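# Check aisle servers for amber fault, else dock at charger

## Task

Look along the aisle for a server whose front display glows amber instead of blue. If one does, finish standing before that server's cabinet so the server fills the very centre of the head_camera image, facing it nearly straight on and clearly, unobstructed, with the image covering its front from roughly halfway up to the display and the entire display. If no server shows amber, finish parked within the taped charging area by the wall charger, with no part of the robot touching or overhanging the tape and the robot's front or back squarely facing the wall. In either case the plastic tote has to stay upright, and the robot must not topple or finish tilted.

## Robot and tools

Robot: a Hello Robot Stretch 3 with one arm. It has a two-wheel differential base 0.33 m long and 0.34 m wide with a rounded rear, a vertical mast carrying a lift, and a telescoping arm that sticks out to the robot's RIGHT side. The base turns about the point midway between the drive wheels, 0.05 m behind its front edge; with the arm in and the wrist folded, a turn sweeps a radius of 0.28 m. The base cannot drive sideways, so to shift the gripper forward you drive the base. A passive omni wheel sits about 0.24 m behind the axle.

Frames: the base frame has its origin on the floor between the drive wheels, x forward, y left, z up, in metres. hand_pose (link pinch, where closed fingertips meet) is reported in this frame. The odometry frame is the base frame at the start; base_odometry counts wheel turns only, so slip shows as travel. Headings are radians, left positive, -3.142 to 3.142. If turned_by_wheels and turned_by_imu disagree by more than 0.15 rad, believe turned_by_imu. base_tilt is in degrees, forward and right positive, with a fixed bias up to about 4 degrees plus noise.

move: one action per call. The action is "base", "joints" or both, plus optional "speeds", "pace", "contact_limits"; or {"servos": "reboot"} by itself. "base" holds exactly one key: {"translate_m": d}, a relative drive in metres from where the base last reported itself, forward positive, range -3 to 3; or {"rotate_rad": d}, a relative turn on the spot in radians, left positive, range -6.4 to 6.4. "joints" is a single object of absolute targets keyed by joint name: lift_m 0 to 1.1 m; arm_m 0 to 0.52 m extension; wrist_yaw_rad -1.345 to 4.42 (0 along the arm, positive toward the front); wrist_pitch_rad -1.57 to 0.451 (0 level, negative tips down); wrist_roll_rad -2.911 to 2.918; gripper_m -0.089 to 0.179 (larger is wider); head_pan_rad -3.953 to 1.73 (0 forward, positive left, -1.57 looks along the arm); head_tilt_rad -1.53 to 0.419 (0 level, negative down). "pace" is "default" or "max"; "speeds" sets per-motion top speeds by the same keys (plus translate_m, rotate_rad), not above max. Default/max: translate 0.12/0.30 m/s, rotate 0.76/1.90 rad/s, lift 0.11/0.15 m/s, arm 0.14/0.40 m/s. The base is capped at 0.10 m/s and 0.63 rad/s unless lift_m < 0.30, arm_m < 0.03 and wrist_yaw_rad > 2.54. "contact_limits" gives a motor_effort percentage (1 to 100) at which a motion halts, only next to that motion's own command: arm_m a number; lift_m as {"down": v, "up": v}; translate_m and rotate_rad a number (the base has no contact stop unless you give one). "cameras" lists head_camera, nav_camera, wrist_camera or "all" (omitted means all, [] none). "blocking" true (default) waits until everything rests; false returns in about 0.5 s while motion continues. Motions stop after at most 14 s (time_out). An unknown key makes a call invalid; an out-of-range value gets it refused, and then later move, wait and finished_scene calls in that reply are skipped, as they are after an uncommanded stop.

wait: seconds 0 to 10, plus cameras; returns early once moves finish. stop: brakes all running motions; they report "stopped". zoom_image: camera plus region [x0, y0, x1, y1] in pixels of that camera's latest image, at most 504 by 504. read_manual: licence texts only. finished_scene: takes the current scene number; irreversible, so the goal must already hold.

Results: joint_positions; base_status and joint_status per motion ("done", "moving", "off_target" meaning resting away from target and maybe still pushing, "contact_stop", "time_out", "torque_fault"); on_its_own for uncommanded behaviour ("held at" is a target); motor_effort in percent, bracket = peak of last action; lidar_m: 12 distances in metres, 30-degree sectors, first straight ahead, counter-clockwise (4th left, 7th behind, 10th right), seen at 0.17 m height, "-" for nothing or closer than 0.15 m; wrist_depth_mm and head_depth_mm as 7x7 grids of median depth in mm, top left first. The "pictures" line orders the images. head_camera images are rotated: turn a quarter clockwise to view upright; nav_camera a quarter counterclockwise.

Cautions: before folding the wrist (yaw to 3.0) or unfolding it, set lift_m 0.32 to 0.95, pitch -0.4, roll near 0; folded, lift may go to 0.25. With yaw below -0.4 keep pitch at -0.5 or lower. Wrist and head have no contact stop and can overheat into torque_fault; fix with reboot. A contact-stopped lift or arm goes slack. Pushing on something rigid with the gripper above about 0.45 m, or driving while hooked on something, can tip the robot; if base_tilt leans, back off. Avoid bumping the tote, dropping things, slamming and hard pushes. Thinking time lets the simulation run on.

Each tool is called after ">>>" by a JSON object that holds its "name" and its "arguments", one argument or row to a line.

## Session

>>> {"name": "move", "arguments": {
  "joints": {"head_tilt_rad": -0.15},
  "pace": "max",
  "cameras": ["nav_camera"]
}}

Scene clock: 0.60 s.
move: done
base_odometry: x=+0.000 y=+0.000 heading=+0.000
turned_by_wheels: +0.000
turned_by_imu: +0.000
base_tilt: forward=+1.1 right=-1.5
lidar_m: 1.43 1.14 0.88 0.86 0.91 1.32 1.87 1.07 1.44 1.12 0.68 0.92
head_depth_mm: 1378 1410 1452 1508 1540 1604 1639 / 1387 1431 1470 1516 1566 1616 1635 / 1404 1443 1484 1533 1575 1623 1569 / 1407 1454 1496 1547 1597 1621 1528 / 1425 1465 1517 1558 1612 1638 1549 / 1433 1480 1535 1576 1630 1677 1655 / 1456 1490 1541 1591 1639 1699 1644
base_status: not commanded
joint_positions: lift_m=+0.459 arm_m=+0.001 wrist_yaw_rad=+2.956 wrist_pitch_rad=-0.558 wrist_roll_rad=+0.000 gripper_m=+0.037 head_pan_rad=+0.000 head_tilt_rad=-0.146
joint_status: all done
measured_speeds: all 0
motor_effort: left_wheel=-0.1(1.8) right_wheel=-0.2(0.6) lift_m=+23.0(23.0) arm_m=-4.7(4.7) wrist_yaw_rad=-0.2(0.6) wrist_pitch_rad=+2.6(2.8) wrist_roll_rad=+0.0(0.3) gripper_m=-0.2(0.4) head_pan_rad=+0.4(1.0) head_tilt_rad=-0.9(5.8)
hand_pose: x=+0.0166 y=+0.0556 z=+0.4417 quat_wxyz=(+0.257, +0.695, +0.131, +0.659) (m; base frame)
wrist_depth_mm: 137 143 - - - - - / 149 156 - - - - - / - 173 - - - 977 965 / 897 199 840 855 830 824 803 / 760 712 231 706 690 715 699 / 663 657 128 620 129 630 626 / 591 580 333 412 552 561 555
pictures: nav_camera (sideways)
Images, in order (width x height): nav_camera 672x504.

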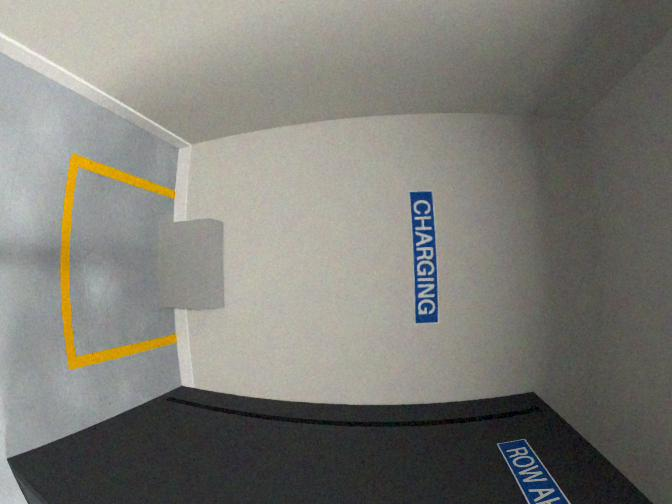

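>>> {"name": "move", "arguments": {
  "joints": {"head_pan_rad": -1.57, "head_tilt_rad": -0.15, "lift_m": 0.32},
  "pace": "max",
  "cameras": ["nav_camera","head_camera"]
}}

Scene clock: 4.97 s.
move: done
base_odometry: x=+0.000 y=+0.000 heading=+0.000
turned_by_wheels: +0.000
turned_by_imu: +0.001
base_tilt: forward=+1.1 right=-1.7
lidar_m: 1.43 1.15 0.88 0.86 0.91 1.33 1.86 1.07 1.44 1.13 0.68 0.92
head_depth_mm: 2321 3430 3243 3204 2941 2331 1714 / 2106 3478 3564 3736 3618 2305 1695 / 2374 3513 3580 3697 3543 2264 1680 / 2409 3553 3542 3668 3244 2262 1664 / 1549 1622 1686 1756 1807 1942 1649 / 1025 1056 1092 1131 1182 1224 1276 / 803 825 846 873 895 924 956
base_status: not commanded
joint_positions: lift_m=+0.320 arm_m=+0.001 wrist_yaw_rad=+2.956 wrist_pitch_rad=-0.559 wrist_roll_rad=+0.000 gripper_m=+0.037 head_pan_rad=-1.582 head_tilt_rad=-0.150
joint_status: all done
measured_speeds: translate_m=+0.000 rotate_rad=+0.000 lift_m=+0.000 arm_m=+0.000 wrist_yaw_rad=+0.000 wrist_pitch_rad=+0.000 wrist_roll_rad=+0.000 head_pan_rad=+0.024 head_tilt_rad=+0.000
motor_effort: left_wheel=+0.1(1.3) right_wheel=-0.1(0.8) lift_m=+22.7(24.7) arm_m=-9.6(9.8) wrist_yaw_rad=-0.4(0.9) wrist_pitch_rad=+2.4(3.1) wrist_roll_rad=+0.1(0.3) gripper_m=+0.1(0.6) head_pan_rad=+3.0(5.2) head_tilt_rad=-1.4(2.9)
hand_pose: x=+0.0166 y=+0.0554 z=+0.3024 quat_wxyz=(+0.258, +0.695, +0.131, +0.659) (m; base frame)
wrist_depth_mm: 138 143 - - - - - / 150 157 922 909 925 908 915 / 796 173 766 761 740 744 726 / 669 199 635 647 629 624 621 / 575 541 230 338 527 544 531 / 503 312 128 296 128 475 465 / 279 277 263 268 422 423 419
pictures: head_camera (sideways), nav_camera (sideways)
Images, in order (width x height): head_camera 896x504, nav_camera 672x504.

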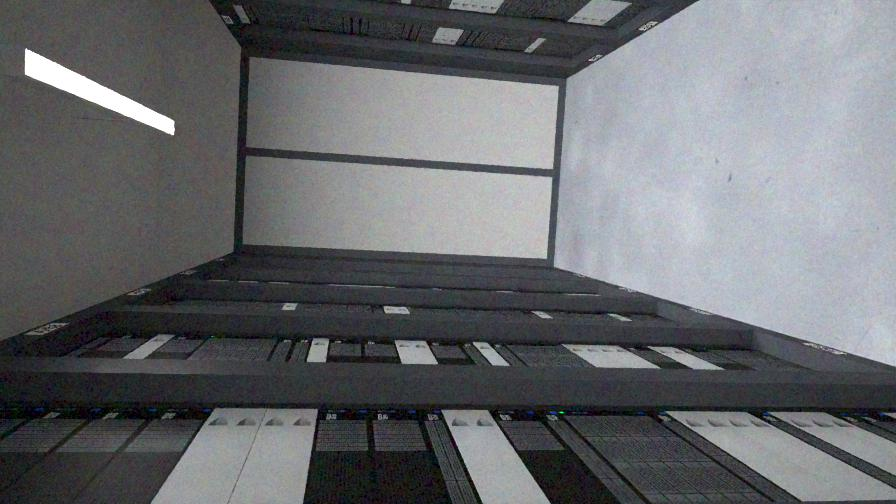

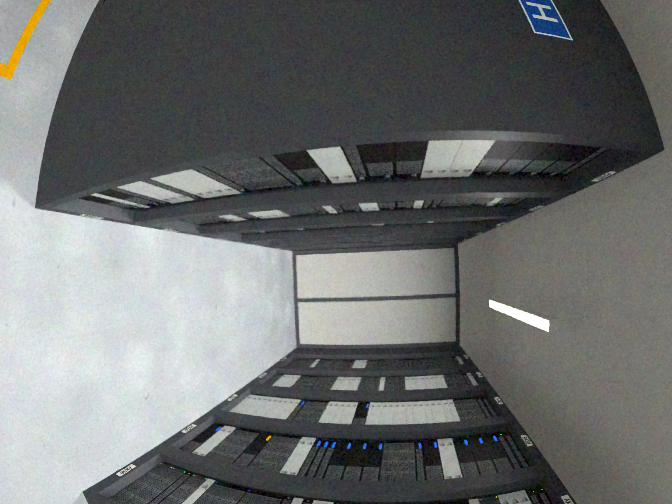

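>>> {"name": "zoom_image", "arguments": {
  "camera": "nav_camera",
  "region": [200, 400, 360, 490]
}}

>>> {"name": "move", "arguments": {
  "base": {"rotate_rad": -1.67},
  "joints": {"lift_m": 0.27},
  "pace": "max",
  "cameras": []
}}

>>> {"name": "move", "arguments": {
  "base": {"translate_m": 1.4},
  "joints": {"head_pan_rad": -1.57, "head_tilt_rad": -0.6},
  "pace": "max",
  "cameras": ["head_camera","nav_camera"]
}}

Scaled by 3.150 from the camera's 672x504 image, which has a finer 792x594 frame.

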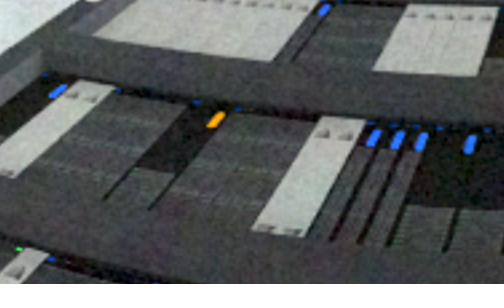

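Scene clock: 27.90 s.
move: done
base_odometry: x=+0.000 y=+0.000 heading=-1.670
turned_by_wheels: -1.670
turned_by_imu: -1.696
base_tilt: forward=+1.1 right=-1.5
lidar_m: 1.62 0.68 0.83 1.43 1.27 0.91 0.86 0.89 1.19 2.16 1.07 1.29
head_depth_mm: 1932 2004 2044 2114 2183 2117 1709 / 1935 2000 2051 2123 2187 2245 1694 / 1933 1989 2058 2121 2183 2243 1679 / 1930 1984 2041 2128 2197 2237 1667 / 1925 1981 2042 2117 2182 2232 1658 / 1927 1973 2050 2104 2182 2207 1646 / 1907 1720 1772 1827 1880 1914 1633
base_status: done
joint_positions: lift_m=+0.270 arm_m=+0.001 wrist_yaw_rad=+2.956 wrist_pitch_rad=-0.559 wrist_roll_rad=+0.000 gripper_m=+0.037 head_pan_rad=-1.570 head_tilt_rad=-0.150
joint_status: all done
measured_speeds: all 0
motor_effort: left_wheel=+8.1(18.6) right_wheel=-11.6(17.8) lift_m=+20.7(31.7) arm_m=-16.4(17.3) wrist_yaw_rad=+0.0(0.7) wrist_pitch_rad=+2.6(3.2) wrist_roll_rad=+0.0(0.3) gripper_m=+0.1(0.7) head_pan_rad=+2.6(3.2) head_tilt_rad=+0.7(1.7)
hand_pose: x=+0.0166 y=+0.0553 z=+0.2524 quat_wxyz=(+0.258, +0.695, +0.131, +0.659) (m; base frame)
wrist_depth_mm: 137 148 - - - 814 609 / 155 158 854 835 845 780 614 / 710 174 687 680 664 660 619 / 591 198 564 566 559 552 548 / 504 275 229 277 466 474 469 / 256 254 128 245 128 420 419 / 228 227 216 218 370 373 374
pictures: none
No camera images: "cameras" was empty.

Scene clock: 33.93 s.
move: done
base_odometry: x=-0.138 y=-1.393 heading=-1.669
turned_by_wheels: +0.000
turned_by_imu: +0.009
base_tilt: forward=+1.0 right=-1.6
lidar_m: 1.59 0.51 0.42 0.41 0.42 0.56 2.26 2.32 0.94 0.86 0.92 1.25
head_depth_mm: 684 789 906 1036 1211 1363 1195 / 695 762 846 996 1212 1353 1191 / 724 806 906 1010 1162 1336 1182 / 726 806 906 1042 1213 1359 1175 / 725 807 909 1042 1214 1349 1178 / 726 806 911 1042 1224 1351 1172 / 726 808 911 1017 1168 1334 1167
base_status: done
joint_positions: lift_m=+0.270 arm_m=+0.001 wrist_yaw_rad=+2.956 wrist_pitch_rad=-0.559 wrist_roll_rad=+0.000 gripper_m=+0.037 head_pan_rad=-1.570 head_tilt_rad=-0.600
joint_status: all done
measured_speeds: all 0
motor_effort: left_wheel=+7.2(17.5) right_wheel=-1.9(9.6) lift_m=+30.6(30.6) arm_m=-13.8(17.0) wrist_yaw_rad=+0.0(1.1) wrist_pitch_rad=+3.1(3.3) wrist_roll_rad=+0.2(0.4) gripper_m=-0.2(0.7) head_pan_rad=+1.3(3.6) head_tilt_rad=+2.7(4.8)
hand_pose: x=+0.0166 y=+0.0553 z=+0.2524 quat_wxyz=(+0.258, +0.695, +0.131, +0.659) (m; base frame)
wrist_depth_mm: 137 148 425 450 480 479 546 / 153 158 466 502 538 521 614 / 450 173 517 544 559 567 620 / 479 198 513 538 556 552 544 / 491 277 229 276 463 479 473 / 257 253 128 244 128 420 415 / 227 227 216 219 371 372 371
pictures: head_camera (sideways), nav_camera (sideways)
Images, in order (width x height): head_camera 896x504, nav_camera 672x504.

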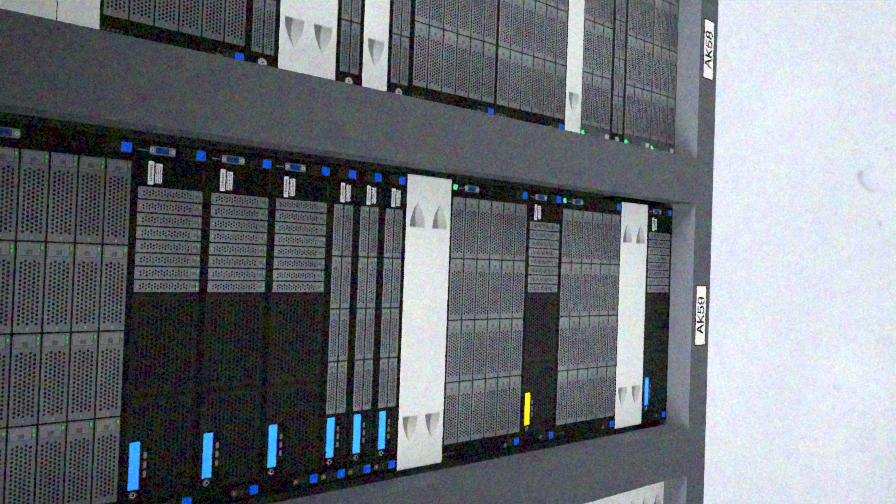

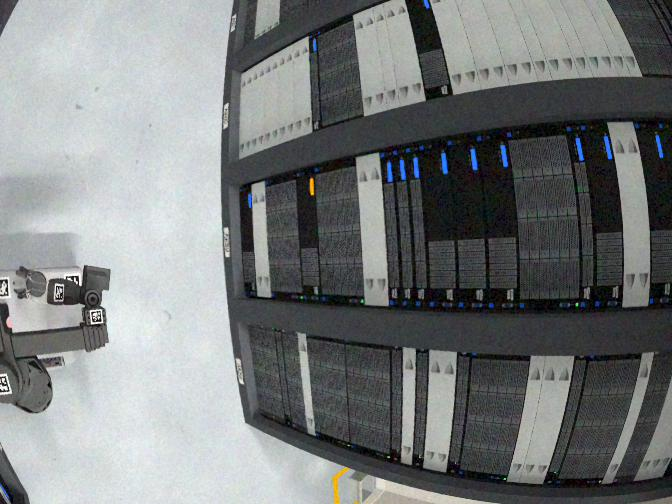

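>>> {"name": "move", "arguments": {
  "base": {"translate_m": 0.117},
  "joints": {"head_tilt_rad": -0.74},
  "pace": "max",
  "cameras": ["head_camera"]
}}

Scene clock: 41.87 s.
move: done
base_odometry: x=-0.149 y=-1.510 heading=-1.669
turned_by_wheels: +0.000
turned_by_imu: +0.002
base_tilt: forward=+1.1 right=-1.6
lidar_m: 1.51 0.60 0.42 0.41 0.42 0.49 2.37 1.23 0.88 0.90 0.87 1.18
head_depth_mm: 722 804 905 1153 1417 1308 1130 / 733 837 972 1110 1382 1301 1126 / 736 837 974 1161 1417 1300 1126 / 735 839 971 1159 1412 1298 1120 / 738 840 976 1163 1402 1283 1116 / 738 840 955 1120 1399 1278 1115 / 701 786 934 1165 1390 1279 1107
base_status: done
joint_positions: lift_m=+0.270 arm_m=+0.001 wrist_yaw_rad=+2.956 wrist_pitch_rad=-0.559 wrist_roll_rad=+0.000 gripper_m=+0.037 head_pan_rad=-1.570 head_tilt_rad=-0.738
joint_status: all done
measured_speeds: all 0
motor_effort: left_wheel=+5.7(15.8) right_wheel=+2.5(9.7) lift_m=+28.9(35.2) arm_m=-11.4(12.7) wrist_yaw_rad=+0.1(0.6) wrist_pitch_rad=+3.2(3.2) wrist_roll_rad=+0.1(0.3) gripper_m=+0.0(0.6) head_pan_rad=+0.1(1.7) head_tilt_rad=-4.5(5.6)
hand_pose: x=+0.0166 y=+0.0553 z=+0.2524 quat_wxyz=(+0.258, +0.695, +0.131, +0.659) (m; base frame)
wrist_depth_mm: 137 147 425 450 464 461 548 / 157 158 469 506 506 564 615 / 427 173 519 546 550 - 615 / 454 199 510 543 557 559 547 / 490 277 229 277 467 479 469 / 256 255 128 244 128 426 410 / 227 227 215 218 367 374 371
pictures: head_camera (sideways)
Images, in order (width x height): head_camera 896x504.

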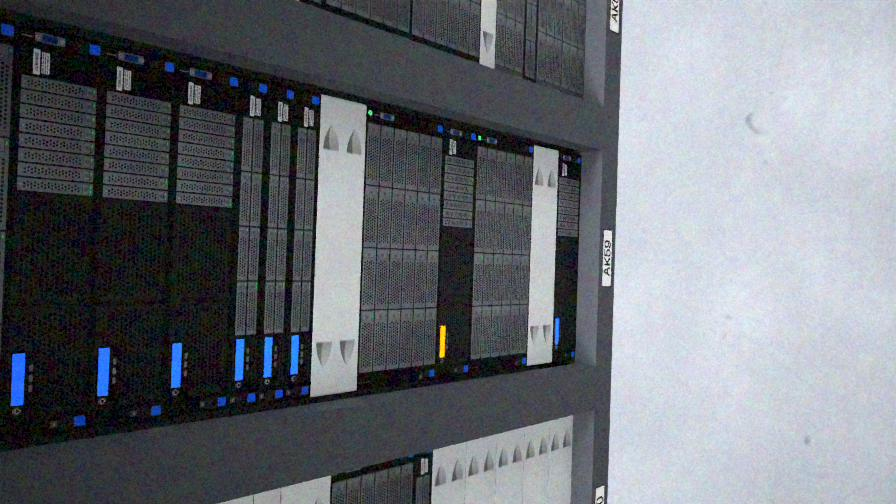

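Server spans x≈441–472 at the centre row; centre 448 is inside. Nudging isn't needed.

>>> {"name": "finished_scene", "arguments": {
  "scene": 3
}}

The scene is finished: the task was done.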